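# Assemble the pet carrier: lid on, door shut, upright

## Task

Seat the carrier's top half onto its bottom half, fit the door into place and close it, and finish with the whole carrier standing right side up.

## Robot and tools

Robot and scene. Two arms, left_arm and right_arm, each end in a five-fingered hand; the left hand is the mirror image of the right. Bases sit at about (-0.012, +0.363, 0) m for left_arm and (+0.010, -0.523, 0) m for right_arm, each yawed slightly. A post stands on the floor behind them. Scene frame: origin at table-top height between the nominal bases, +x out over the table, +y toward left_arm, +z up. Arm names do not match image sides. show_instructions returns the reference pages for the carrier.

Frames. Hand positions, orientations and velocities in results are in each arm's own base frame. Fixed cameras and the table use the scene frame. Every pose offset you send is along the current Hand target's own axes.

Hand point. It sits 0.05 m in front of the palm and 0.15 m out from the wrist face along the fingers. Its +z runs along straight fingers, +y leaves the palm, +x crosses the palm away from the thumb on the right hand and toward the thumb on the left. Straight fingertips reach 0.06 to 0.07 m past the point, their centre lines 0.06 m behind it along -y. A wrist bracket on the little-finger side can strike things. With fingers level the wrist may hang below the point (up to 0.11 m palm down, 0.23 m palm up) and meet the table first. Thumb turned in front plus fingers holds objects 0.035 to 0.065 m thick, or a handle from 0.025 m.

The 28-number row, all in [-1, 1], used by both execute_actions and move: left_arm dx, dy, dz, rx, ry, rz; left hand thumb_turn, thumb_bend, index, middle, ring, little, force_limit, speed; then the same fourteen for right_arm. Both arms always appear in one row. The six pose numbers are an offset (not a pose) from that arm's Hand target as it stood when the action or move began; 1.0 equals 0.6 m or 180 degrees, and rx, ry, rz form one rotation vector. All zeros means no new request for that arm. The six finger numbers are absolute targets: -1 open/straight, +1 closed (thumb_turn +1 puts the thumb opposite the fingers). force_limit maps -1..+1 to roughly 0..10 N at the fingertip (0..15 N for the two thumb motors); speed rises from near zero at -1 to full at +0.48 and stays full up to +1. Nothing means 'unchanged', so repeat the last row's eight hand numbers to keep a hand as it is. For a gentle grip close with speed -0.94 or lower; to loosen, send targets more open than hand_measured.

Tools.
- execute_actions(actions, cameras): actions is a list of actions, each a list of up to 15 rows, one per 1/30 s step; a short action keeps its last row until step 15. Every row in an action counts from that action's starting Hand target, so resending an offset moves further. cameras names views to return (["all"], [] or names); an empty actions list returns all images.
- move(target, speed, blend, stop_force, zero, blocking, cameras): target is one row or a list of up to 15 rows, each offset from the same starting Hand targets. Paths are straight and ignore obstacles; the whole list is capped at 10 s. speed is metres per second, 0.002 to 3.6, default 0.25, with turning at twice that in rad/s; one value or one per target. blend, in metres, rounds corners of a list. stop_force, 3 to 120 N, ends an arm's path once its wrist sensor feels that much push against travel; keep the approach slow (about 0.005 to 0.02 m/s) and keep hand numbers identical across the list. zero (default true) re-zeroes before the move; blocking=false returns early and cannot combine with stop_force. The result adds a 'move:' line: done, off_target, moving, held or fault, plus limits=paced (pose clipped) or limits=held (steps withheld).
- wait(seconds 0 to 3600, cameras): runs the scene, sending nothing new.
- stop(cameras): brakes a running move.
- zoom_image(camera, region): camera is cam_high, cam_low, cam_left_wrist or cam_right_wrist; region [x0, y0, x1, y1] in pixels, at most 504 by 504.
- zero_wrist_force(arm): tares that arm's wrist sensor.
- finished_scene(scene=1): ends the scene for good.

Results. end_effector_position (m), end_effector_quat_wxyz, velocities, Hand target (the clipped last command that your next offsets start from), joint positions and torques, wrist force and torque along the hand's own axes plus a peak line, hand_measured, hand_stopped_by (moving, target, force, stalled, fault) and hand_load_n (positive when the finger is pushed open; near 0 after a lost grip), and motor temperatures. A hand often rests short of its Hand target; send the remaining distance as a new offset. Orientation commands are clipped to within 32 degrees of the measured one each step. Images: cam_high and cam_low 896x504, wrist cameras 672x504 fisheye.

Avoid. Forces near 150 N on an arm, joint torque over its limits, or a wrist lagging its plan by more than 0.9 degrees cause a 10 s fault stop. Motors at 85 °C brake the arm for 30 to 60 s; do not hold loads outstretched or push toward unreachable poses. Keep the wrist away from its base's vertical axis, keep the arms and hands from pressing on each other, never drop parts or release them while moving, do not slam or ram, and never let anything leave the table. Check with cameras before finishing that the carrier stays assembled and upright unaided.

Each tool is called as name(argument=value, ...) on one line, values as JSON.

Reference images:

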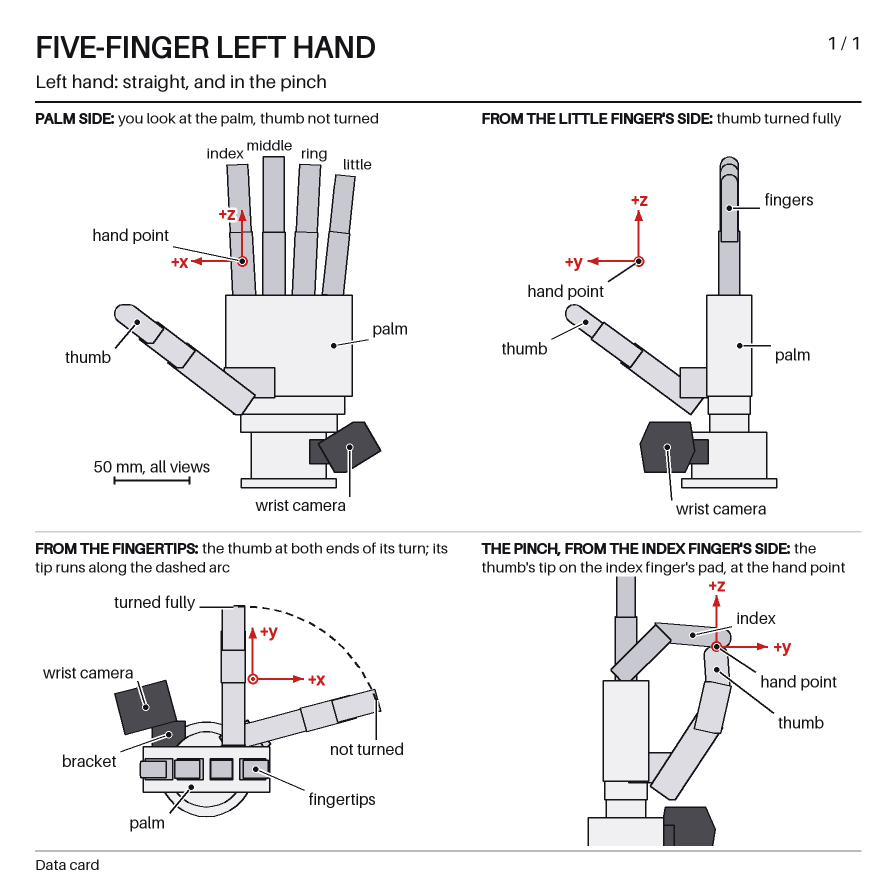

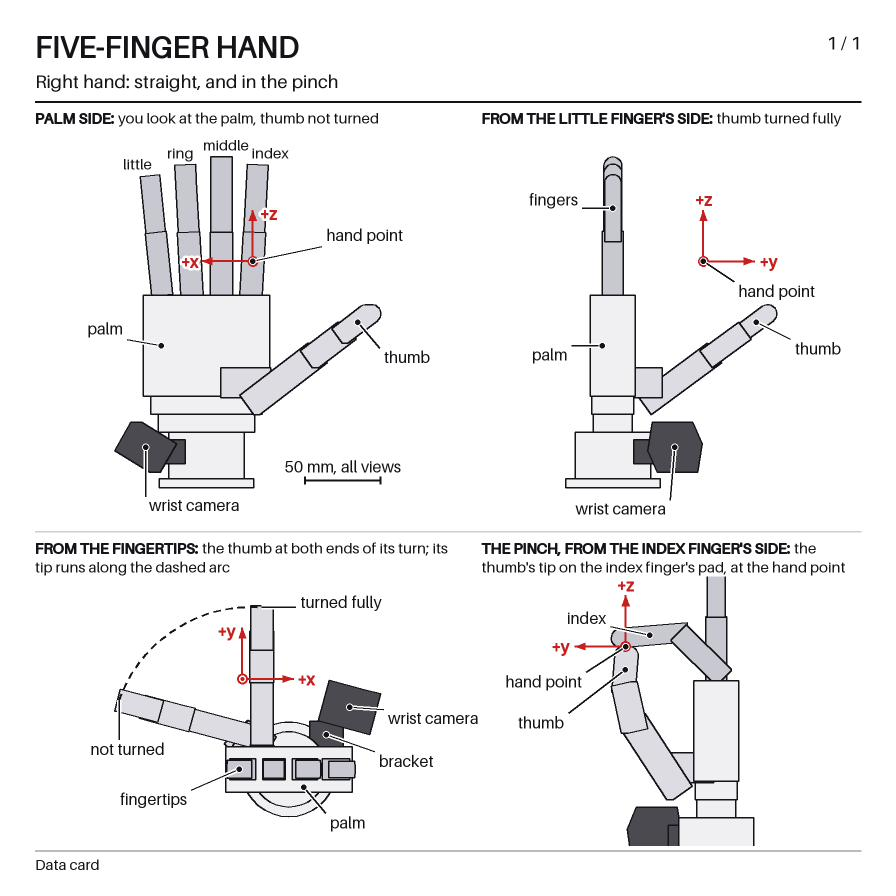

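## Session

execute_actions(actions=[])

Scene clock: 0.00 s.
left_arm: end_effector_position=(+0.3706, -0.0624, +0.2979) hand_measured=(-1.000, -1.000, -1.000, -1.000, -1.000, -1.000) hand_load_n=(+0.0, +0.0, +0.0, +0.0, +0.0, +0.0) hand_stopped_by=(target, target, target, target, target, target) hand_force_limit=0.00 hand_speed=-0.80 end_effector_quat_wxyz=(-0.087, +0.721, +0.680, +0.099) | right_arm: end_effector_position=(+0.4011, +0.5196, +0.3269) hand_measured=(-1.000, -1.000, -1.000, -1.000, -1.000, -1.000) hand_load_n=(+0.0, +0.0, +0.0, +0.0, +0.0, +0.0) hand_stopped_by=(target, target, target, target, target, target) hand_force_limit=0.00 hand_speed=-0.80 end_effector_quat_wxyz=(+0.154, -0.001, +0.876, +0.457)
Joint positions: left_arm=[3.076 -1.626 -1.657 1.72 -1.834 -0.006] | right_arm=[0.425 -1.35 1.609 0.49 0.903 -0.848]
Joint velocities: within noise
Joint torques (N m): no reading
Motor temperatures (°C): left_arm=[35 28 40 42 32 42] | right_arm=[26 41 42 34 39 52]
Wrist force (N): no reading
Wrist torque (N m): no reading
Wrist force, peak (N): no reading
Hand target: left_arm +0.3706, -0.0624, +0.2979; -0.087, +0.721, +0.680, +0.099 | right_arm +0.4011, +0.5196, +0.3269; +0.154, -0.001, +0.876, +0.457

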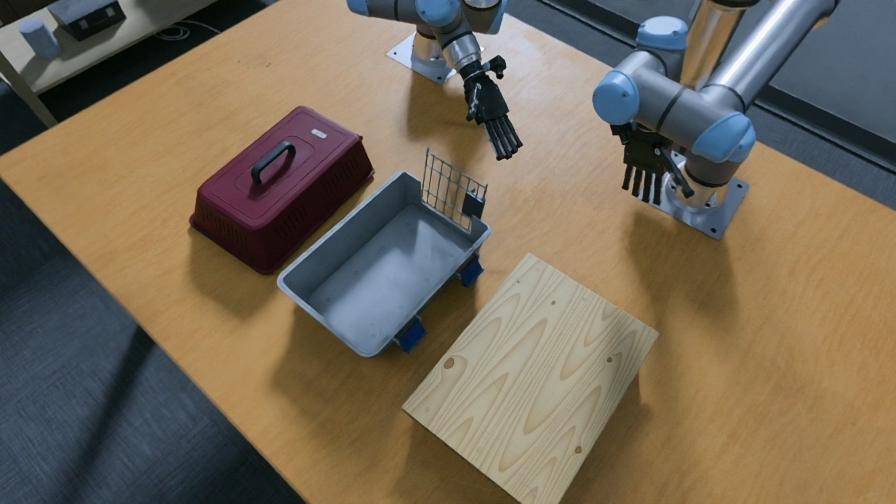

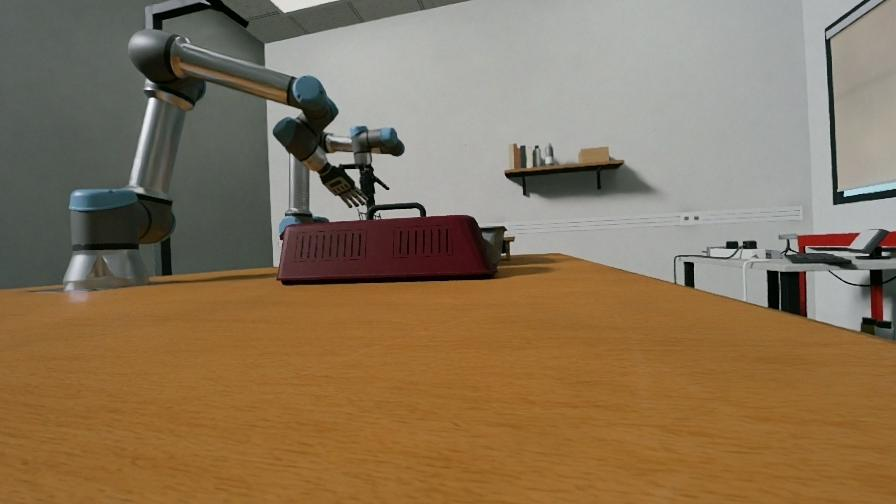

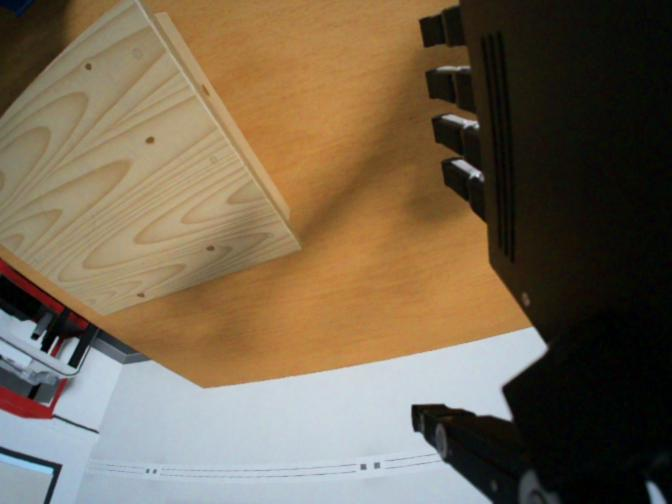

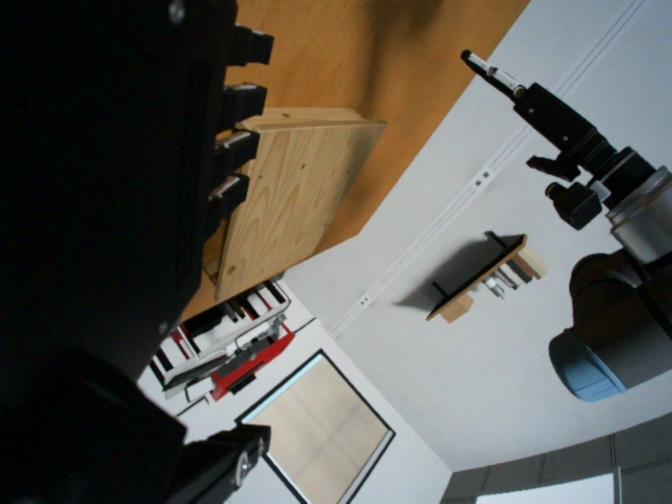

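zoom_image(camera="cam_high", region=[180, 90, 520, 370])

zoom_image(camera="cam_high", region=[380, 140, 520, 250])

zoom_image(camera="cam_low", region=[250, 140, 550, 300])

Scaled by 1.482 from the camera's image (finer frame: 1280x720).

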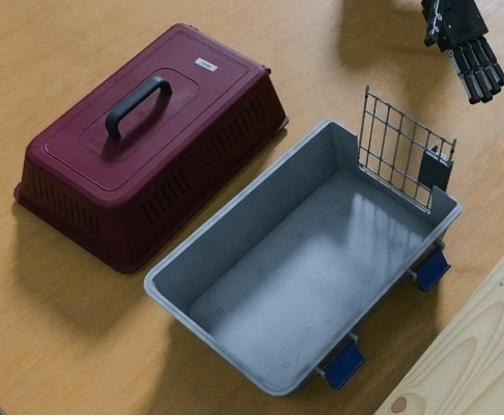

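Scaled by 3.600 from the camera's image (finer frame: 1280x720).

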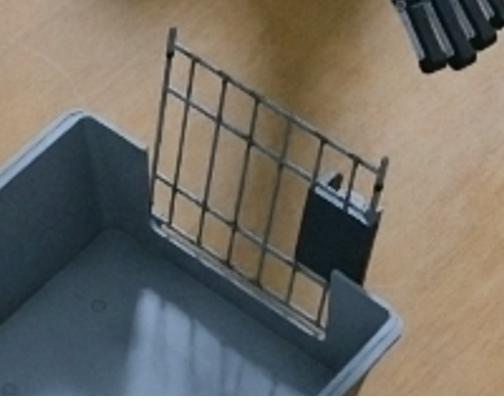

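Scaled by 1.680 from the camera's image (finer frame: 1280x720).

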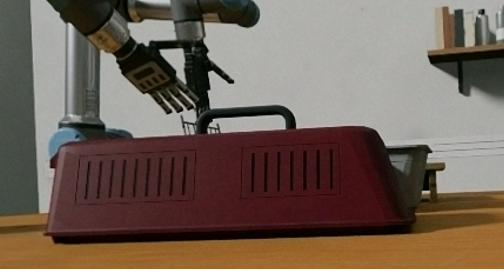

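move(target=[0,0,0,0,0,0,-1,-1,-1,-1,-1,-1,0,-0.8,0.06,-0.25,-0.149,0.4307,-0.001,-0.612,-1,-1,-1,-1,-1,-1,0,-0.8], cameras=["all"])

Scene clock: 47.73 s.
left_arm: end_effector_position=(+0.3706, -0.0624, +0.2979) hand_measured=(-1.000, -1.000, -1.000, -1.000, -1.000, -1.000) hand_load_n=(+0.0, +0.0, +0.0, +0.0, +0.0, +0.0) hand_stopped_by=(target, target, target, target, target, target) hand_force_limit=0.00 hand_speed=-0.80 end_effector_quat_wxyz=(-0.087, +0.721, +0.680, +0.099) | right_arm: end_effector_position=(+0.3642, +0.3657, +0.2448) hand_measured=(-1.000, -1.000, -1.000, -1.000, -1.000, -1.000) hand_load_n=(-0.5, +0.0, +0.0, +0.0, +0.0, +0.0) hand_stopped_by=(target, target, target, target, target, target) hand_force_limit=0.00 hand_speed=-0.80 end_effector_quat_wxyz=(-0.406, +0.579, -0.579, +0.405)
Joint positions: left_arm=[3.076 -1.626 -1.657 1.72 -1.834 -0.006] | right_arm=[0.778 -1.546 1.835 0.183 2.289 -2.817]
Joint torques (N m): left_arm=[-0.17 20.75 16.48 -2.62 -0.89 -0.04] | right_arm=[-0.58 -4.15 -31.77 -1.3 0.51 -1.53]
Wrist force (N): left_arm=[0.2 -0.2 0.1] | right_arm=[1.7 -3.7 -0.5]
Wrist torque (N m): left_arm=[-0.04 -0.04 0.02] | right_arm=[-0.17 -0.09 0.11]
Wrist force, peak (N): left_arm=[0.3 0.1 0.1] | right_arm=[1.6 -4.3 -0.6]
Hand target: left_arm +0.3706, -0.0624, +0.2979; -0.087, +0.721, +0.680, +0.099 | right_arm +0.3642, +0.3657, +0.2448; -0.406, +0.579, -0.579, +0.405
Off the commanded pose: left_arm 0.000 m, 0 deg | right_arm 0.000 m, 0 deg.
move: done
cam_right_wrist: T_world_to_cam=[[-0.31376, -0.30418, -0.89946, 0.44452], [-0.55815, 0.82543, -0.08445, -0.07151], [0.76813, 0.47554, -0.42877, -0.23457]] pos_world=[0.27974, 0.30579, 0.29321]

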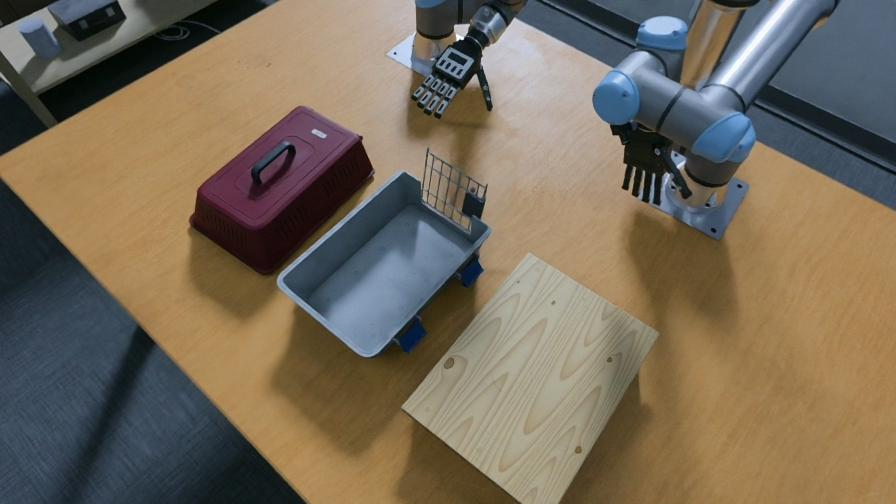

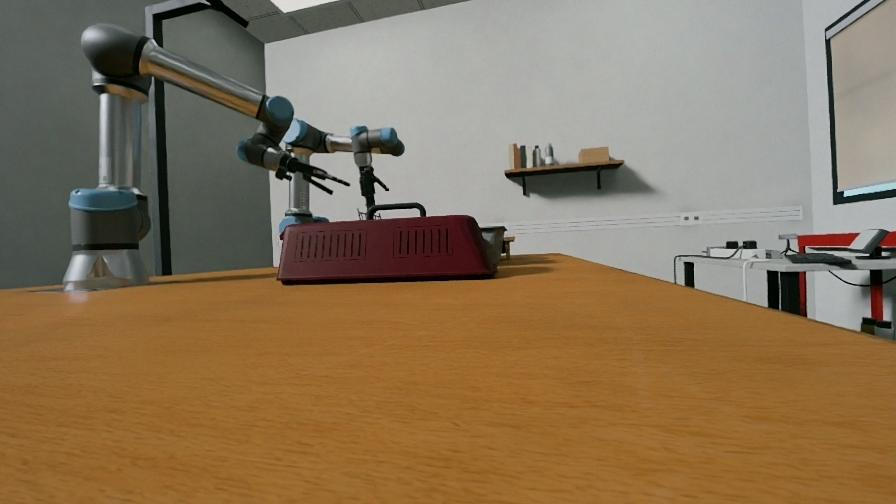

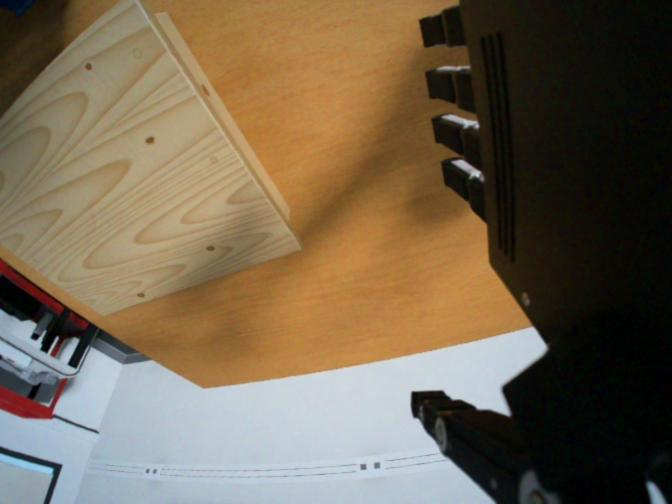

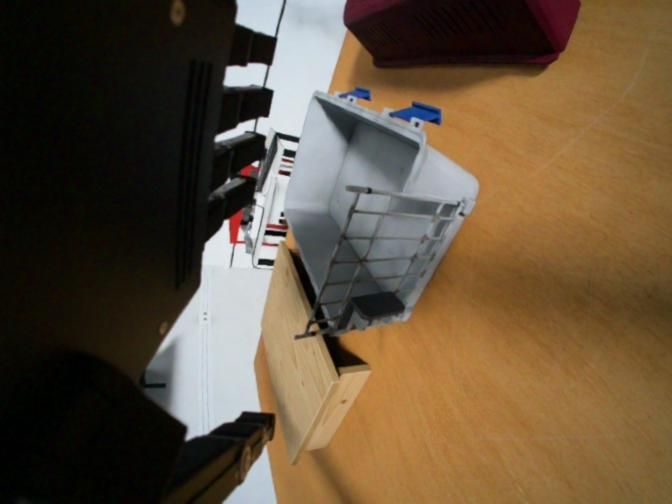

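zoom_image(camera="cam_right_wrist", region=[270, 70, 490, 360])

zoom_image(camera="cam_right_wrist", region=[280, 160, 480, 350])

zoom_image(camera="cam_right_wrist", region=[340, 0, 600, 80])

Scaled by 1.738 from the camera's image (finer frame: 960x720).

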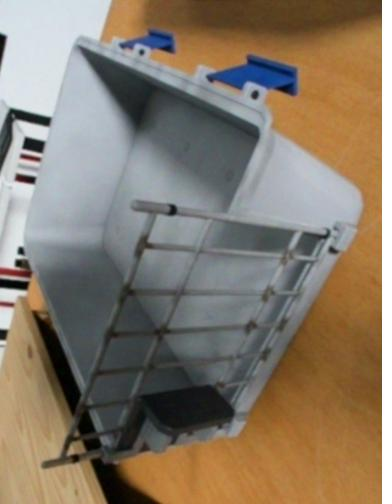

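Scaled by 2.520 from the camera's image (finer frame: 960x720).

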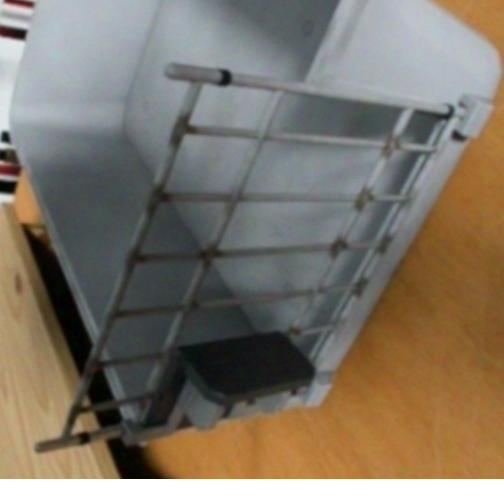

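Scaled by 1.938 from the camera's image (finer frame: 960x720).

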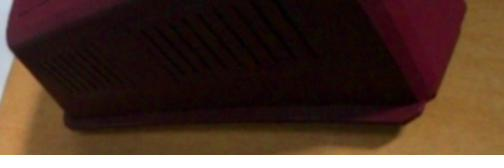

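zoom_image(camera="cam_high", region=[235, 125, 315, 195])

zoom_image(camera="cam_low", region=[350, 190, 450, 240])

zoom_image(camera="cam_high", region=[300, 100, 400, 190])

Scaled by 6.300 from the camera's image (finer frame: 1280x720).

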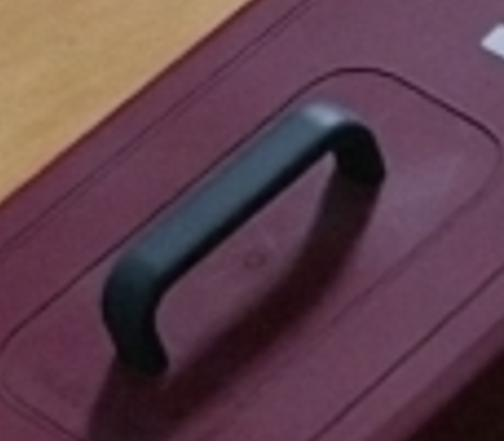

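Scaled by 5.040 from the camera's image (finer frame: 1280x720).

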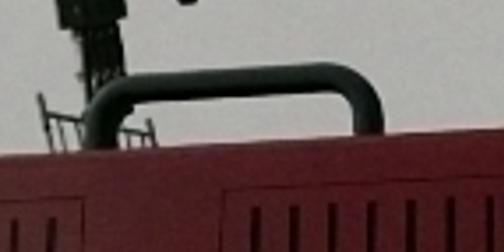

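Scaled by 5.040 from the camera's image (finer frame: 1280x720).

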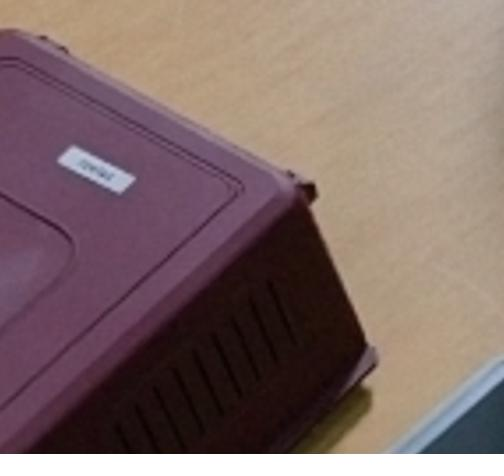

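move(target=[[-0.0837,-0.069,-0.1648,0.186,-0.5432,-0.7792,-1,-1,-1,-1,-1,-1,0,-0.8,0.1667,-0.235,-0.0855,0,0,0,-1,-1,-1,-1,-1,-1,0,-0.8],[-0.0837,-0.069,-0.1648,0.186,-0.5432,-0.7792,-1,-1,-1,-1,-1,-1,0,-0.8,0.475,-0.4303,0.4272,-0.2978,0.3082,0.4396,-1,-1,-1,-1,-1,-1,0,-0.8]], blend=0.03, speed=0.35, cameras=["all"])

Scene clock: 129.47 s.
left_arm: end_effector_position=(+0.3241, -0.1339, +0.3799) hand_measured=(-1.000, -1.000, -1.000, -1.000, -1.000, -1.000) hand_load_n=(+0.0, +0.0, +0.0, +0.0, +0.0, +0.0) hand_stopped_by=(target, target, target, target, target, target) hand_force_limit=0.00 hand_speed=-0.80 end_effector_quat_wxyz=(+0.318, -0.472, +0.682, -0.460) | right_arm: end_effector_position=(+0.6922, +0.0809, +0.3984) hand_measured=(-1.000, -1.000, -1.000, -1.000, -1.000, -1.000) hand_load_n=(+0.0, +0.0, +0.0, +0.0, +0.0, +0.0) hand_stopped_by=(target, target, target, target, target, target) hand_force_limit=0.00 hand_speed=-0.80 end_effector_quat_wxyz=(+0.162, +0.055, +0.984, +0.042)
Joint positions: left_arm=[4.132 -0.948 -2.017 1.888 -0.44 -2.109] | right_arm=[-0.218 -0.655 0.035 1.882 1.438 -1.657]
Joint torques (N m): left_arm=[6.22 0.63 28.35 -2.96 -2.34 -1.93] | right_arm=[1.32 -32.87 -0.69 -0.1 2.29 1.74]
Wrist force (N): left_arm=[0.2 -1.4 0.7] | right_arm=[0.2 -1.6 -0.9]
Wrist torque (N m): left_arm=[-0.05 -0.08 0.01] | right_arm=[-0.01 0.03 -0.07]
Wrist force, peak (N): left_arm=[3.1 -3.3 -0.3] | right_arm=[1.7 -4.5 -0.8]
Hand target: left_arm +0.3241, -0.1339, +0.3799; +0.318, -0.472, +0.682, -0.460 | right_arm +0.6937, +0.0809, +0.3995; +0.000, +0.016, +1.000, +0.000
Off the commanded pose: left_arm 0.000 m, 0 deg | right_arm 0.002 m, 20 deg.
elbow stopped short (right arm): the move would have taken joint 3 (elbow) straighter than the controller allows.
elbow read too straight (right arm): the controller reads joint 3 (elbow) straighter than it allows; while it does, the hand can move without a command.
move: off_target (right_arm)
cam_left_wrist: T_world_to_cam=[[0.25751, -0.41191, 0.87408, -0.46593], [-0.818, -0.57445, -0.02972, 0.1938], [0.51436, -0.70734, -0.48487, 0.03717]] pos_world=[0.25939, -0.0543, 0.43105]
cam_right_wrist: T_world_to_cam=[[-0.19343, 0.98104, -0.01186, 0.05807], [0.64395, 0.13607, 0.75287, -0.75029], [0.74021, 0.138, -0.65806, -0.14722]] pos_world=[0.60336, 0.06543, 0.46868]

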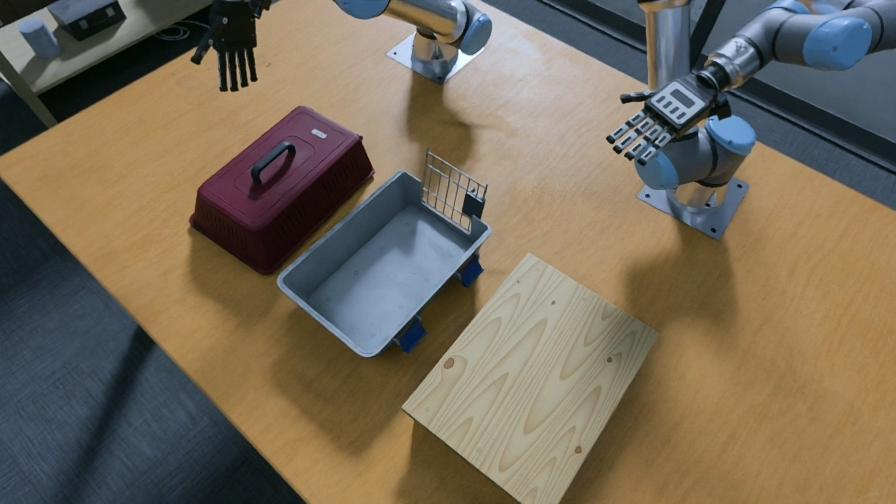

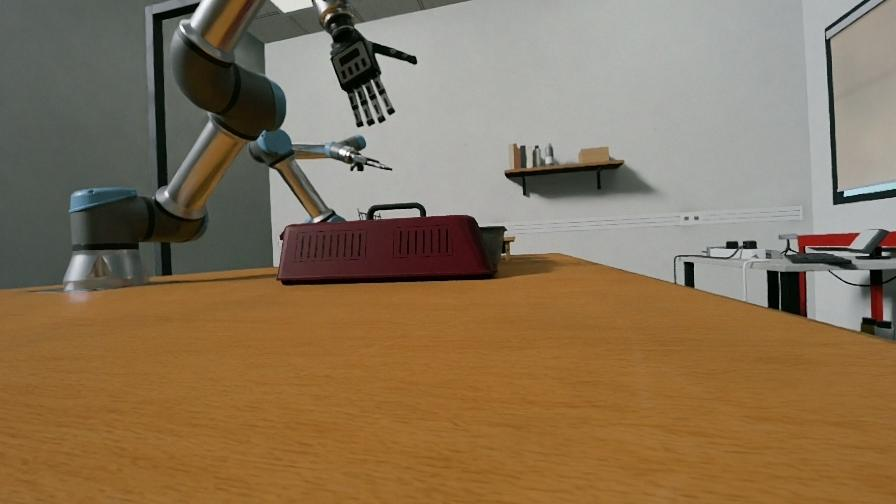

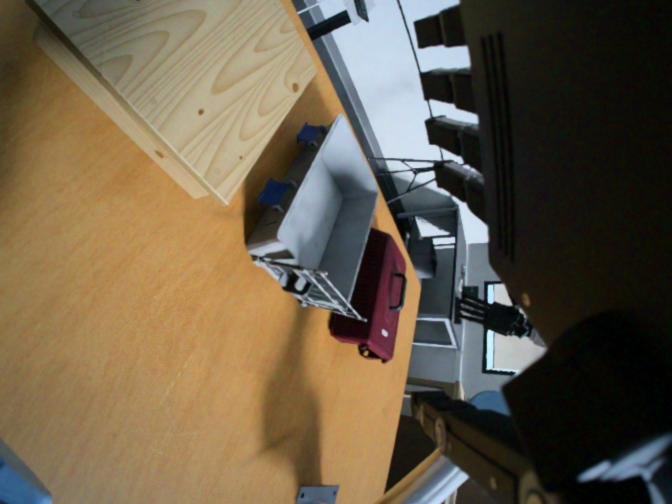

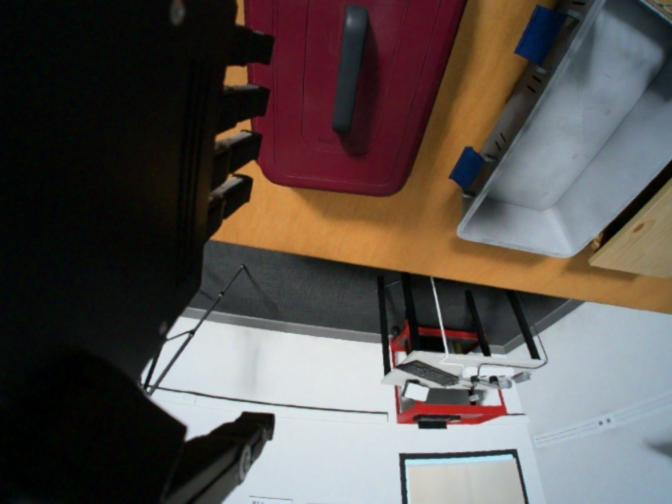

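move(target=[0,0,0,0,0,0,-1,-1,-1,-1,-1,-1,0,-0.8,0.2816,0.2333,0.0145,-0.3336,-0.0893,0.0433,-1,-1,-1,-1,-1,-1,0,-0.8], speed=0.35)

Scene clock: 195.67 s.
left_arm: end_effector_position=(+0.3241, -0.1339, +0.3799) hand_measured=(-1.000, -1.000, -1.000, -1.000, -1.000, -1.000) hand_load_n=(-0.5, +0.0, +0.0, +0.0, +0.0, -0.5) hand_stopped_by=(target, target, target, target, target, target) hand_force_limit=0.00 hand_speed=-0.80 end_effector_quat_wxyz=(+0.318, -0.472, +0.682, -0.460) | right_arm: end_effector_position=(+0.5292, +0.2261, +0.3909) hand_measured=(-1.000, -1.000, -1.000, -1.000, -1.000, -1.000) hand_load_n=(+0.0, -0.5, +0.0, +0.0, +0.0, +0.0) hand_stopped_by=(target, target, target, target, target, target) hand_force_limit=0.00 hand_speed=-0.80 end_effector_quat_wxyz=(+0.141, +0.078, +0.853, +0.496)
Joint positions: left_arm=[4.132 -0.948 -2.017 1.888 -0.44 -2.109] | right_arm=[-0.326 -1.279 1.566 1.204 0.489 -1.666]
Joint torques (N m): left_arm=[6.47 0.11 26.45 -3.05 -1.73 -1.06] | right_arm=[-4.02 -9.56 -2.54 1.8 -3.93 -1.68]
Wrist force (N): left_arm=[-0.1 -1.4 0.7] | right_arm=[1.4 -0.1 -0.5]
Wrist torque (N m): left_arm=[-0.05 -0.03 -0.01] | right_arm=[0.05 -0.14 0.15]
Wrist force, peak (N): left_arm=[0.0 -1.7 0.9] | right_arm=[0.1 -1.1 -4.8]
Hand target: left_arm +0.3241, -0.1339, +0.3799; +0.318, -0.472, +0.682, -0.460 | right_arm +0.5292, +0.2261, +0.3908; +0.141, +0.078, +0.853, +0.496
Off the commanded pose: left_arm 0.000 m, 0 deg | right_arm 0.000 m, 0 deg.
move: done

move(target=[0,0,0,0,0,0,-1,-1,-1,-1,-1,-1,0,-0.8,-0.0285,0.2965,-0.2697,-0.3097,-0.0298,0,-1,-1,-1,-1,-1,-1,0,-0.8], speed=0.15)

Scene clock: 203.23 s.
left_arm: end_effector_position=(+0.3241, -0.1339, +0.3799) hand_measured=(-1.000, -1.000, -1.000, -1.000, -1.000, -1.000) hand_load_n=(+0.0, +0.0, +0.0, +0.0, +0.0, +0.0) hand_stopped_by=(target, target, target, target, target, target) hand_force_limit=0.00 hand_speed=-0.80 end_effector_quat_wxyz=(+0.318, -0.472, +0.682, -0.460) | right_arm: end_effector_position=(+0.4926, +0.1763, +0.6238) hand_measured=(-1.000, -1.000, -1.000, -1.000, -1.000, -1.000) hand_load_n=(+0.0, +0.0, +0.0, +0.0, +0.0, +0.0) hand_stopped_by=(target, target, target, target, target, target) hand_force_limit=0.00 hand_speed=-0.80 end_effector_quat_wxyz=(+0.200, +0.025, +0.515, +0.833)
Joint positions: left_arm=[4.132 -0.948 -2.017 1.888 -0.44 -2.109] | right_arm=[-0.326 -1.728 2.095 4.266 0.489 -4.809]
Joint torques (N m): left_arm=[6.28 0.71 23.74 -2.84 -0.77 0.62] | right_arm=[-0.68 -22.12 -5.31 -3 3.07 0.88]
Wrist force (N): left_arm=[0.1 -1.6 0.9] | right_arm=[2.2 0.4 0.8]
Wrist torque (N m): left_arm=[-0.09 -0.06 0.01] | right_arm=[0.00 -0.33 0.17]
Wrist force, peak (N): left_arm=[0.0 -1.7 0.9] | right_arm=[2.8 0.8 1.1]
Hand target: left_arm +0.3241, -0.1339, +0.3799; +0.318, -0.472, +0.682, -0.460 | right_arm +0.4926, +0.1762, +0.6238; +0.200, +0.025, +0.515, +0.833
Off the commanded pose: left_arm 0.000 m, 0 deg | right_arm 0.000 m, 0 deg.
move: done

move(target=[0,0,0,0,0,0,-1,-1,-1,-1,-1,-1,0,-0.8,0.0113,-0.1178,0.0128,0.0885,0.0085,0,-1,-1,-1,-1,-1,-1,0,-0.8], speed=0.15)

Scene clock: 212.53 s.
left_arm: end_effector_position=(+0.3241, -0.1339, +0.3799) hand_measured=(-1.000, -1.000, -1.000, -1.000, -1.000, -1.000) hand_load_n=(+0.0, +0.0, +0.0, +0.0, +0.0, +0.0) hand_stopped_by=(target, target, target, target, target, target) hand_force_limit=0.00 hand_speed=-0.80 end_effector_quat_wxyz=(+0.318, -0.472, +0.682, -0.460) | right_arm: end_effector_position=(+0.5100, +0.2127, +0.5650) hand_measured=(-1.000, -1.000, -1.000, -1.000, -1.000, -1.000) hand_load_n=(+0.0, +0.0, +0.0, +0.0, +0.0, +0.0) hand_stopped_by=(target, target, target, target, target, target) hand_force_limit=0.00 hand_speed=-0.80 end_effector_quat_wxyz=(+0.187, +0.042, +0.628, +0.754)
Joint positions: left_arm=[4.132 -0.948 -2.017 1.888 -0.44 -2.109] | right_arm=[-0.326 -1.728 2.094 4.267 0.21 -4.809]
Joint torques (N m): left_arm=[6.32 0.6 23.28 -2.98 -0.41 1.92] | right_arm=[-4.09 -27.04 -25.66 -4.26 -0.41 1.72]
Wrist force (N): left_arm=[0.0 -1.4 0.8] | right_arm=[1.8 0.6 0.6]
Wrist torque (N m): left_arm=[-0.05 -0.04 -0.01] | right_arm=[0.03 -0.28 0.15]
Wrist force, peak (N): left_arm=[0.0 -1.8 0.6] | right_arm=[2.2 0.7 1.1]
Hand target: left_arm +0.3241, -0.1339, +0.3799; +0.318, -0.472, +0.682, -0.460 | right_arm +0.5100, +0.2127, +0.5649; +0.187, +0.042, +0.628, +0.754
Off the commanded pose: left_arm 0.000 m, 0 deg | right_arm 0.000 m, 0 deg.
move: done

execute_actions(actions=[[[0,0,0,0,0,0,-1,-1,-1,-1,-1,-1,0,-0.8,0.0172,-0.177,0.0067,0.1327,0.0128,0,-1,-1,-1,-1,-1,-1,0,-0.8]]])

Scene clock: 216.77 s.
left_arm: end_effector_position=(+0.3241, -0.1339, +0.3799) hand_measured=(-1.000, -1.000, -1.000, -1.000, -1.000, -1.000) hand_load_n=(-0.5, +0.0, +0.0, +0.0, +0.0, +0.0) hand_stopped_by=(target, target, target, target, target, target) hand_force_limit=0.00 hand_speed=-0.80 end_effector_quat_wxyz=(+0.318, -0.472, +0.682, -0.460) | right_arm: end_effector_position=(+0.5261, +0.2348, +0.4615) hand_measured=(-1.000, -1.000, -1.000, -1.000, -1.000, -1.000) hand_load_n=(+0.0, -0.5, +0.0, +0.0, +0.0, +0.0) hand_stopped_by=(target, target, target, target, target, target) hand_force_limit=0.00 hand_speed=-0.80 end_effector_quat_wxyz=(+0.162, +0.064, +0.774, +0.608)
Joint positions: left_arm=[4.132 -0.948 -2.017 1.888 -0.44 -2.109] | right_arm=[-0.326 -1.729 2.094 4.267 -0.21 -4.808]
Joint torques (N m): left_arm=[7.39 1.29 21.83 -2.96 -0.05 1.79] | right_arm=[2.17 -27.2 -16 -4.63 4.54 1.43]
Wrist force (N): left_arm=[0.0 -1.5 0.7] | right_arm=[1.3 0.7 0.5]
Wrist torque (N m): left_arm=[-0.06 -0.05 -0.01] | right_arm=[0.09 -0.18 0.15]
Wrist force, peak (N): left_arm=[0.1 -1.8 0.8] | right_arm=[6.0 1.4 7.5]
Hand target: left_arm +0.3241, -0.1339, +0.3799; +0.318, -0.472, +0.682, -0.460 | right_arm +0.5261, +0.2348, +0.4617; +0.162, +0.064, +0.774, +0.608
Off the commanded pose: left_arm 0.000 m, 0 deg | right_arm 0.000 m, 0 deg.
Step readings (end_effector_position of left_arm | right_arm):
0: (+0.3241, -0.1339, +0.3799) | (+0.5100, +0.2127, +0.5649)
1: (+0.3241, -0.1339, +0.3799) | (+0.5101, +0.2125, +0.5638)
2: (+0.3241, -0.1339, +0.3799) | (+0.5110, +0.2108, +0.5554)
4: (+0.3241, -0.1339, +0.3799) | (+0.5153, +0.2104, +0.5201)
8: (+0.3241, -0.1339, +0.3799) | (+0.5235, +0.2285, +0.4578)
15: (+0.3241, -0.1339, +0.3799) | (+0.5262, +0.2348, +0.4627)

move(target=[0.7915,0.1233,0.3643,0,0,0,-1,-1,-1,-1,-1,-1,0,-0.8,-0.2945,-0.3555,-0.1047,0.1733,0.104,0.0069,-1,-1,-1,-1,-1,-1,0,-0.8], speed=0.3, cameras=["all"])

Scene clock: 230.63 s.
left_arm: end_effector_position=(+0.3201, -0.6400, +0.2298) hand_measured=(-1.000, -1.000, -1.000, -1.000, -1.000, -1.000) hand_load_n=(+0.0, +0.0, +0.0, +0.0, +0.0, +0.0) hand_stopped_by=(target, target, target, target, target, target) hand_force_limit=0.00 hand_speed=-0.80 end_effector_quat_wxyz=(+0.318, -0.472, +0.682, -0.460) | right_arm: end_effector_position=(+0.6921, +0.0710, +0.2997) hand_measured=(-1.000, -1.000, -1.000, -1.000, -1.000, -1.000) hand_load_n=(+0.5, +0.0, +0.0, +0.0, +0.0, +0.0) hand_stopped_by=(target, target, target, target, target, target) hand_force_limit=0.00 hand_speed=-0.80 end_effector_quat_wxyz=(+0.006, +0.015, +0.924, +0.383)
Joint positions: left_arm=[2.06 -2.058 -1.265 2.83 -2.229 -3.46] | right_arm=[-0.422 -1.134 1.334 4.876 -0.857 -5.238]
Joint torques (N m): left_arm=[-6.45 22.29 31.48 -0.88 1.56 1.8] | right_arm=[-1.78 -47.16 -25.63 -3.5 -0.74 -1.55]
Wrist force (N): left_arm=[-0.2 -1.9 1.2] | right_arm=[1.2 0.1 -0.3]
Wrist torque (N m): left_arm=[-0.12 0.01 -0.01] | right_arm=[0.12 -0.09 0.12]
Wrist force, peak (N): left_arm=[6.6 0.7 -2.4] | right_arm=[2.0 0.9 1.2]
Hand target: left_arm +0.3201, -0.6401, +0.2297; +0.318, -0.472, +0.682, -0.460 | right_arm +0.6921, +0.0709, +0.2998; +0.006, +0.015, +0.924, +0.383
Off the commanded pose: left_arm 0.000 m, 0 deg | right_arm 0.000 m, 0 deg.
move: done
cam_left_wrist: T_world_to_cam=[[0.25746, -0.41178, 0.87416, -0.54213], [-0.81798, -0.57449, -0.02971, -0.10461], [0.51442, -0.70739, -0.48473, -0.39167]] pos_world=[0.25549, -0.5604, 0.28095]
cam_right_wrist: T_world_to_cam=[[-0.28214, 0.69102, 0.6655, -0.05448], [0.82084, -0.1852, 0.5403, -0.71045], [0.49661, 0.69871, -0.51496, -0.12489]] pos_world=[0.62981, -0.00667, 0.3558]

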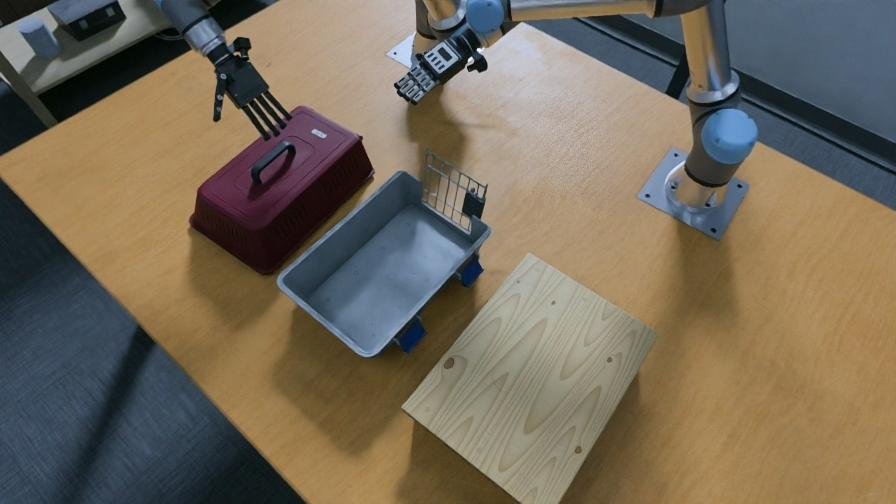

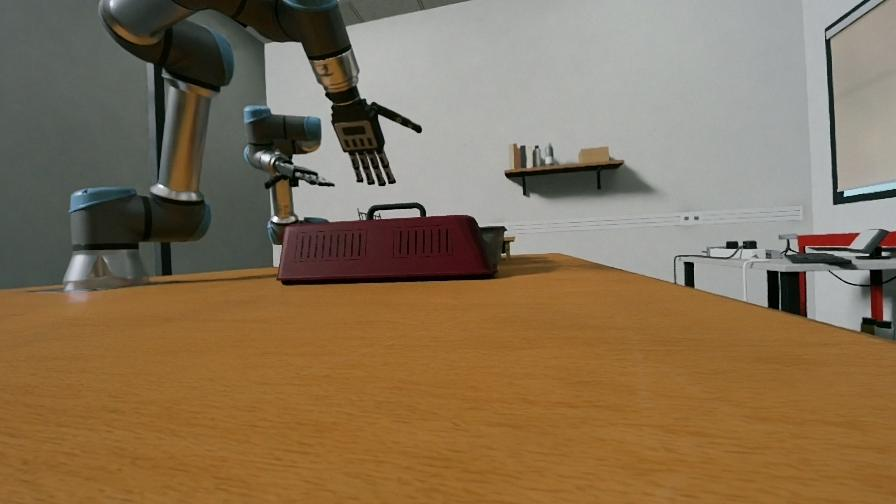

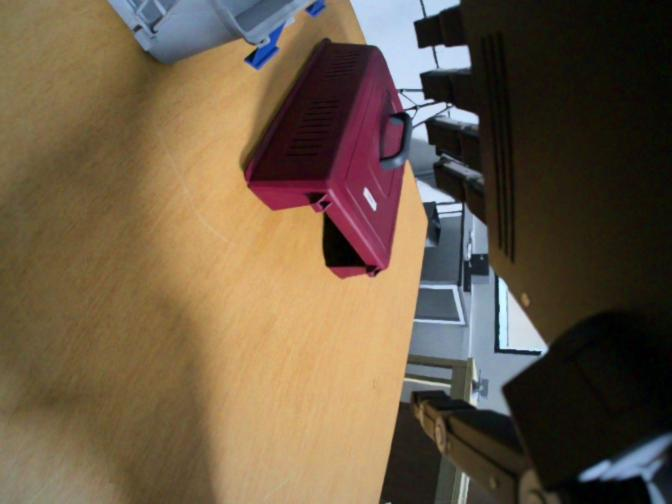

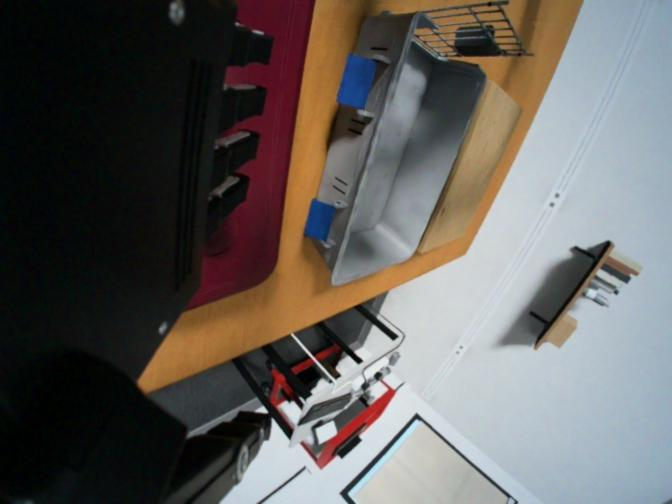

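zoom_image(camera="cam_left_wrist", region=[230, 80, 420, 290])

zoom_image(camera="cam_left_wrist", region=[290, 160, 410, 290])

zoom_image(camera="cam_right_wrist", region=[380, 0, 550, 110])

zoom_image(camera="cam_left_wrist", region=[100, 0, 340, 80])

Scaled by 2.400 from the camera's image (finer frame: 960x720).

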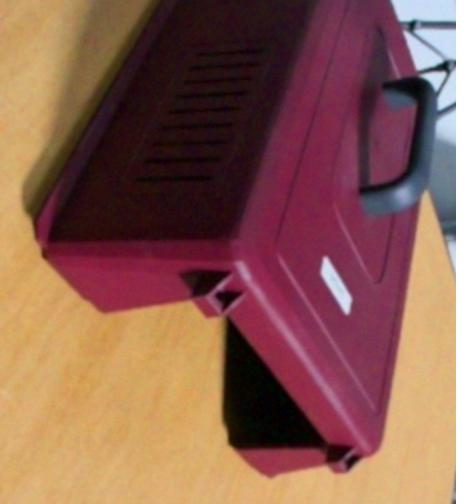

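Scaled by 3.877 from the camera's image (finer frame: 960x720).

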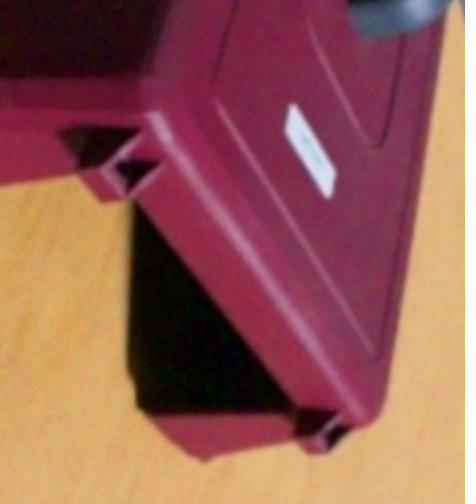

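Scaled by 2.965 from the camera's image (finer frame: 960x720).

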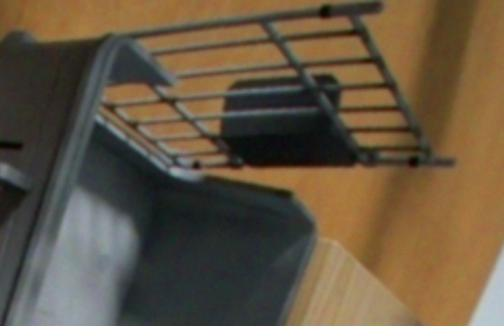

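Scaled by 2.100 from the camera's image (finer frame: 960x720).

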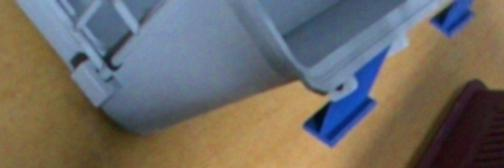

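zoom_image(camera="cam_left_wrist", region=[370, 100, 420, 180])

zoom_image(camera="cam_high", region=[240, 130, 310, 190])

zoom_image(camera="cam_high", region=[180, 95, 390, 285])

Scaled by 6.300 from the camera's image (finer frame: 960x720).

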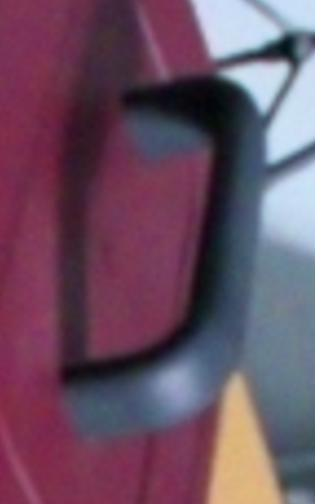

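Scaled by 7.200 from the camera's image (finer frame: 1280x720).

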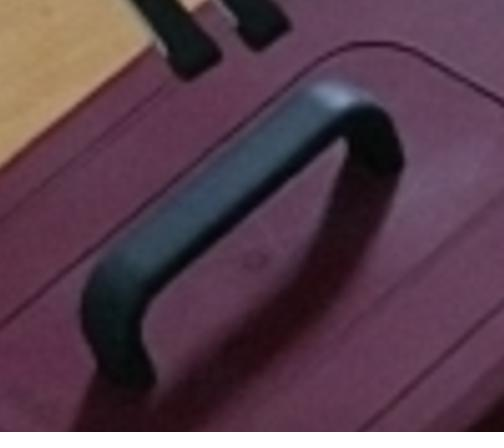

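Scaled by 2.400 from the camera's image (finer frame: 1280x720).

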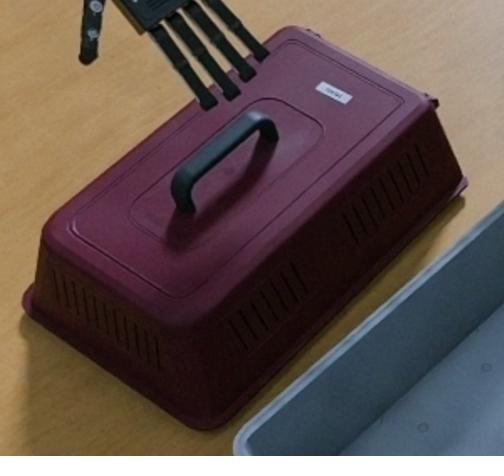

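move(target=[0,0,0,0,0,0,-1,-1,-1,-1,-1,-1,0,-0.8,-0.0677,-0.1335,0.0545,0.0388,0.0184,-0.0209,-1,-1,-0.35,-0.35,-0.35,-0.35,0,-0.3], speed=0.2, cameras=["all"])

Scene clock: 289.97 s.
left_arm: end_effector_position=(+0.3201, -0.6401, +0.2297) hand_measured=(-1.000, -1.000, -1.000, -1.000, -1.000, -1.000) hand_load_n=(+0.0, +0.0, +0.0, +0.0, +0.0, +0.0) hand_stopped_by=(target, target, target, target, target, target) hand_force_limit=0.00 hand_speed=-0.80 end_effector_quat_wxyz=(+0.318, -0.472, +0.682, -0.460) | right_arm: end_effector_position=(+0.7316, +0.0362, +0.2200) hand_measured=(-1.000, -1.000, -0.350, -0.350, -0.350, -0.350) hand_load_n=(+0.0, -0.5, +0.0, +0.0, +0.0, +0.0) hand_stopped_by=(target, target, target, target, target, target) hand_force_limit=0.00 hand_speed=-0.30 end_effector_quat_wxyz=(-0.009, -0.026, +0.945, +0.326)
Joint positions: left_arm=[2.06 -2.059 -1.265 2.83 -2.229 -3.46] | right_arm=[-0.413 -0.957 1.205 4.804 -0.989 -5.284]
Joint torques (N m): left_arm=[-6.56 22.42 29.23 -1.12 -3.43 1.73] | right_arm=[-4.34 -45.37 -12.84 -2.68 0.5 1.48]
Wrist force (N): left_arm=[-0.4 -1.8 1.1] | right_arm=[1.3 -0.2 -0.6]
Wrist torque (N m): left_arm=[-0.10 0.03 -0.02] | right_arm=[0.09 -0.07 0.12]
Wrist force, peak (N): left_arm=[-0.3 -2.0 1.3] | right_arm=[2.4 2.3 -1.1]
Hand target: left_arm +0.3201, -0.6401, +0.2297; +0.318, -0.472, +0.682, -0.460 | right_arm +0.7316, +0.0361, +0.2200; -0.009, -0.026, +0.945, +0.326
Off the commanded pose: left_arm 0.000 m, 0 deg | right_arm 0.000 m, 0 deg.
move: done
cam_left_wrist: T_world_to_cam=[[0.25751, -0.41191, 0.87408, -0.54215], [-0.818, -0.57445, -0.02972, -0.10464], [0.51436, -0.70734, -0.48487, -0.39171]] pos_world=[0.25549, -0.5605, 0.28085]
cam_right_wrist: T_world_to_cam=[[-0.34592, 0.73945, 0.57753, 0.09794], [0.83, -0.04588, 0.55588, -0.72147], [0.43754, 0.67164, -0.59787, -0.09883]] pos_world=[0.67594, -0.03915, 0.2854]

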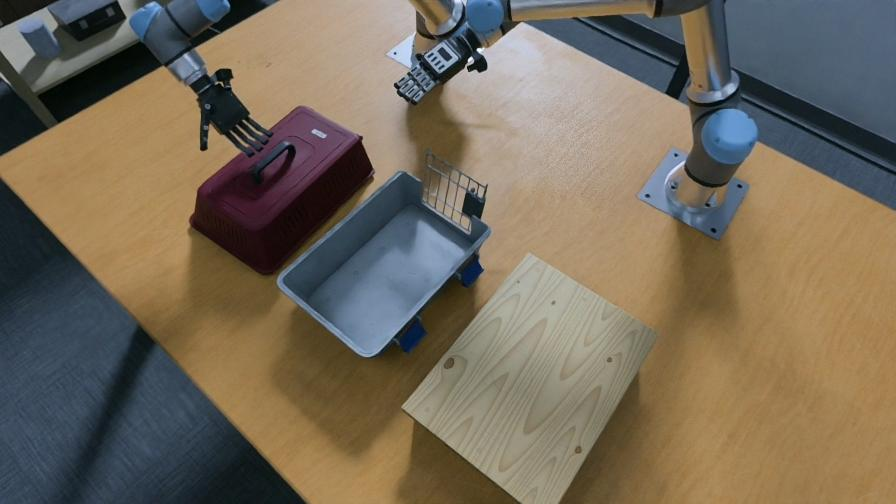

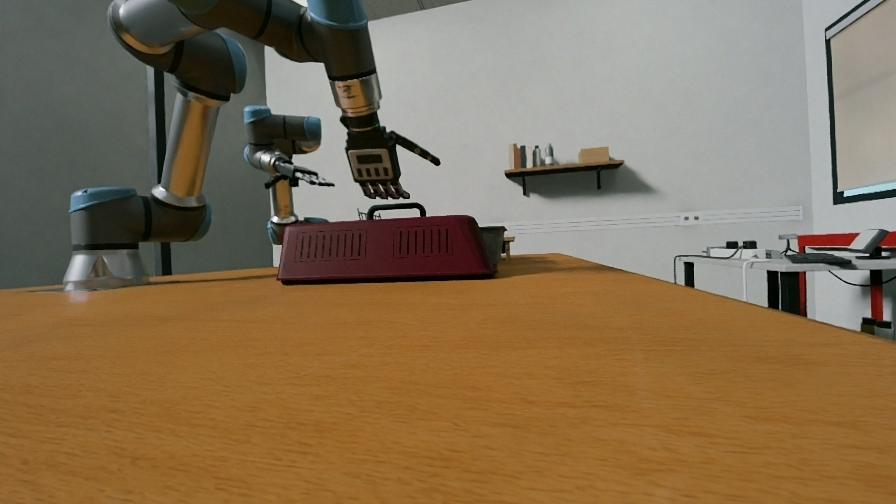

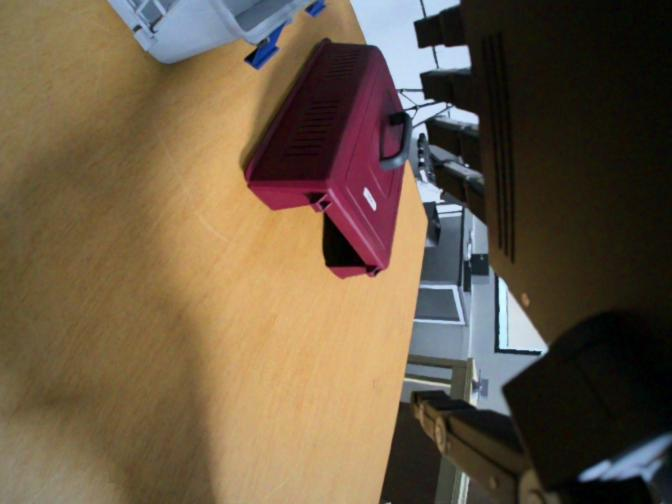

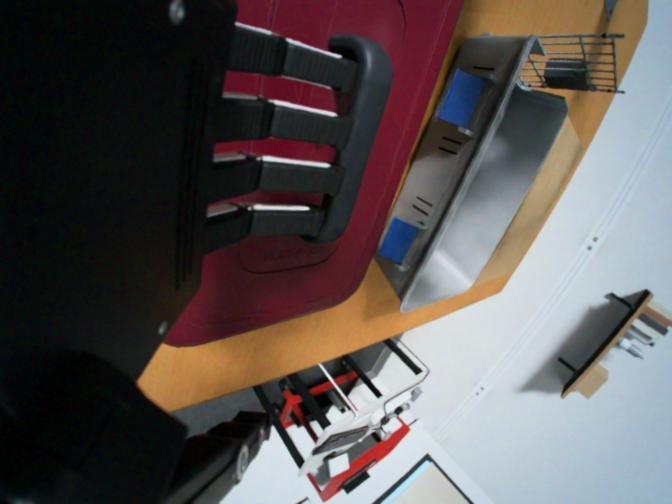

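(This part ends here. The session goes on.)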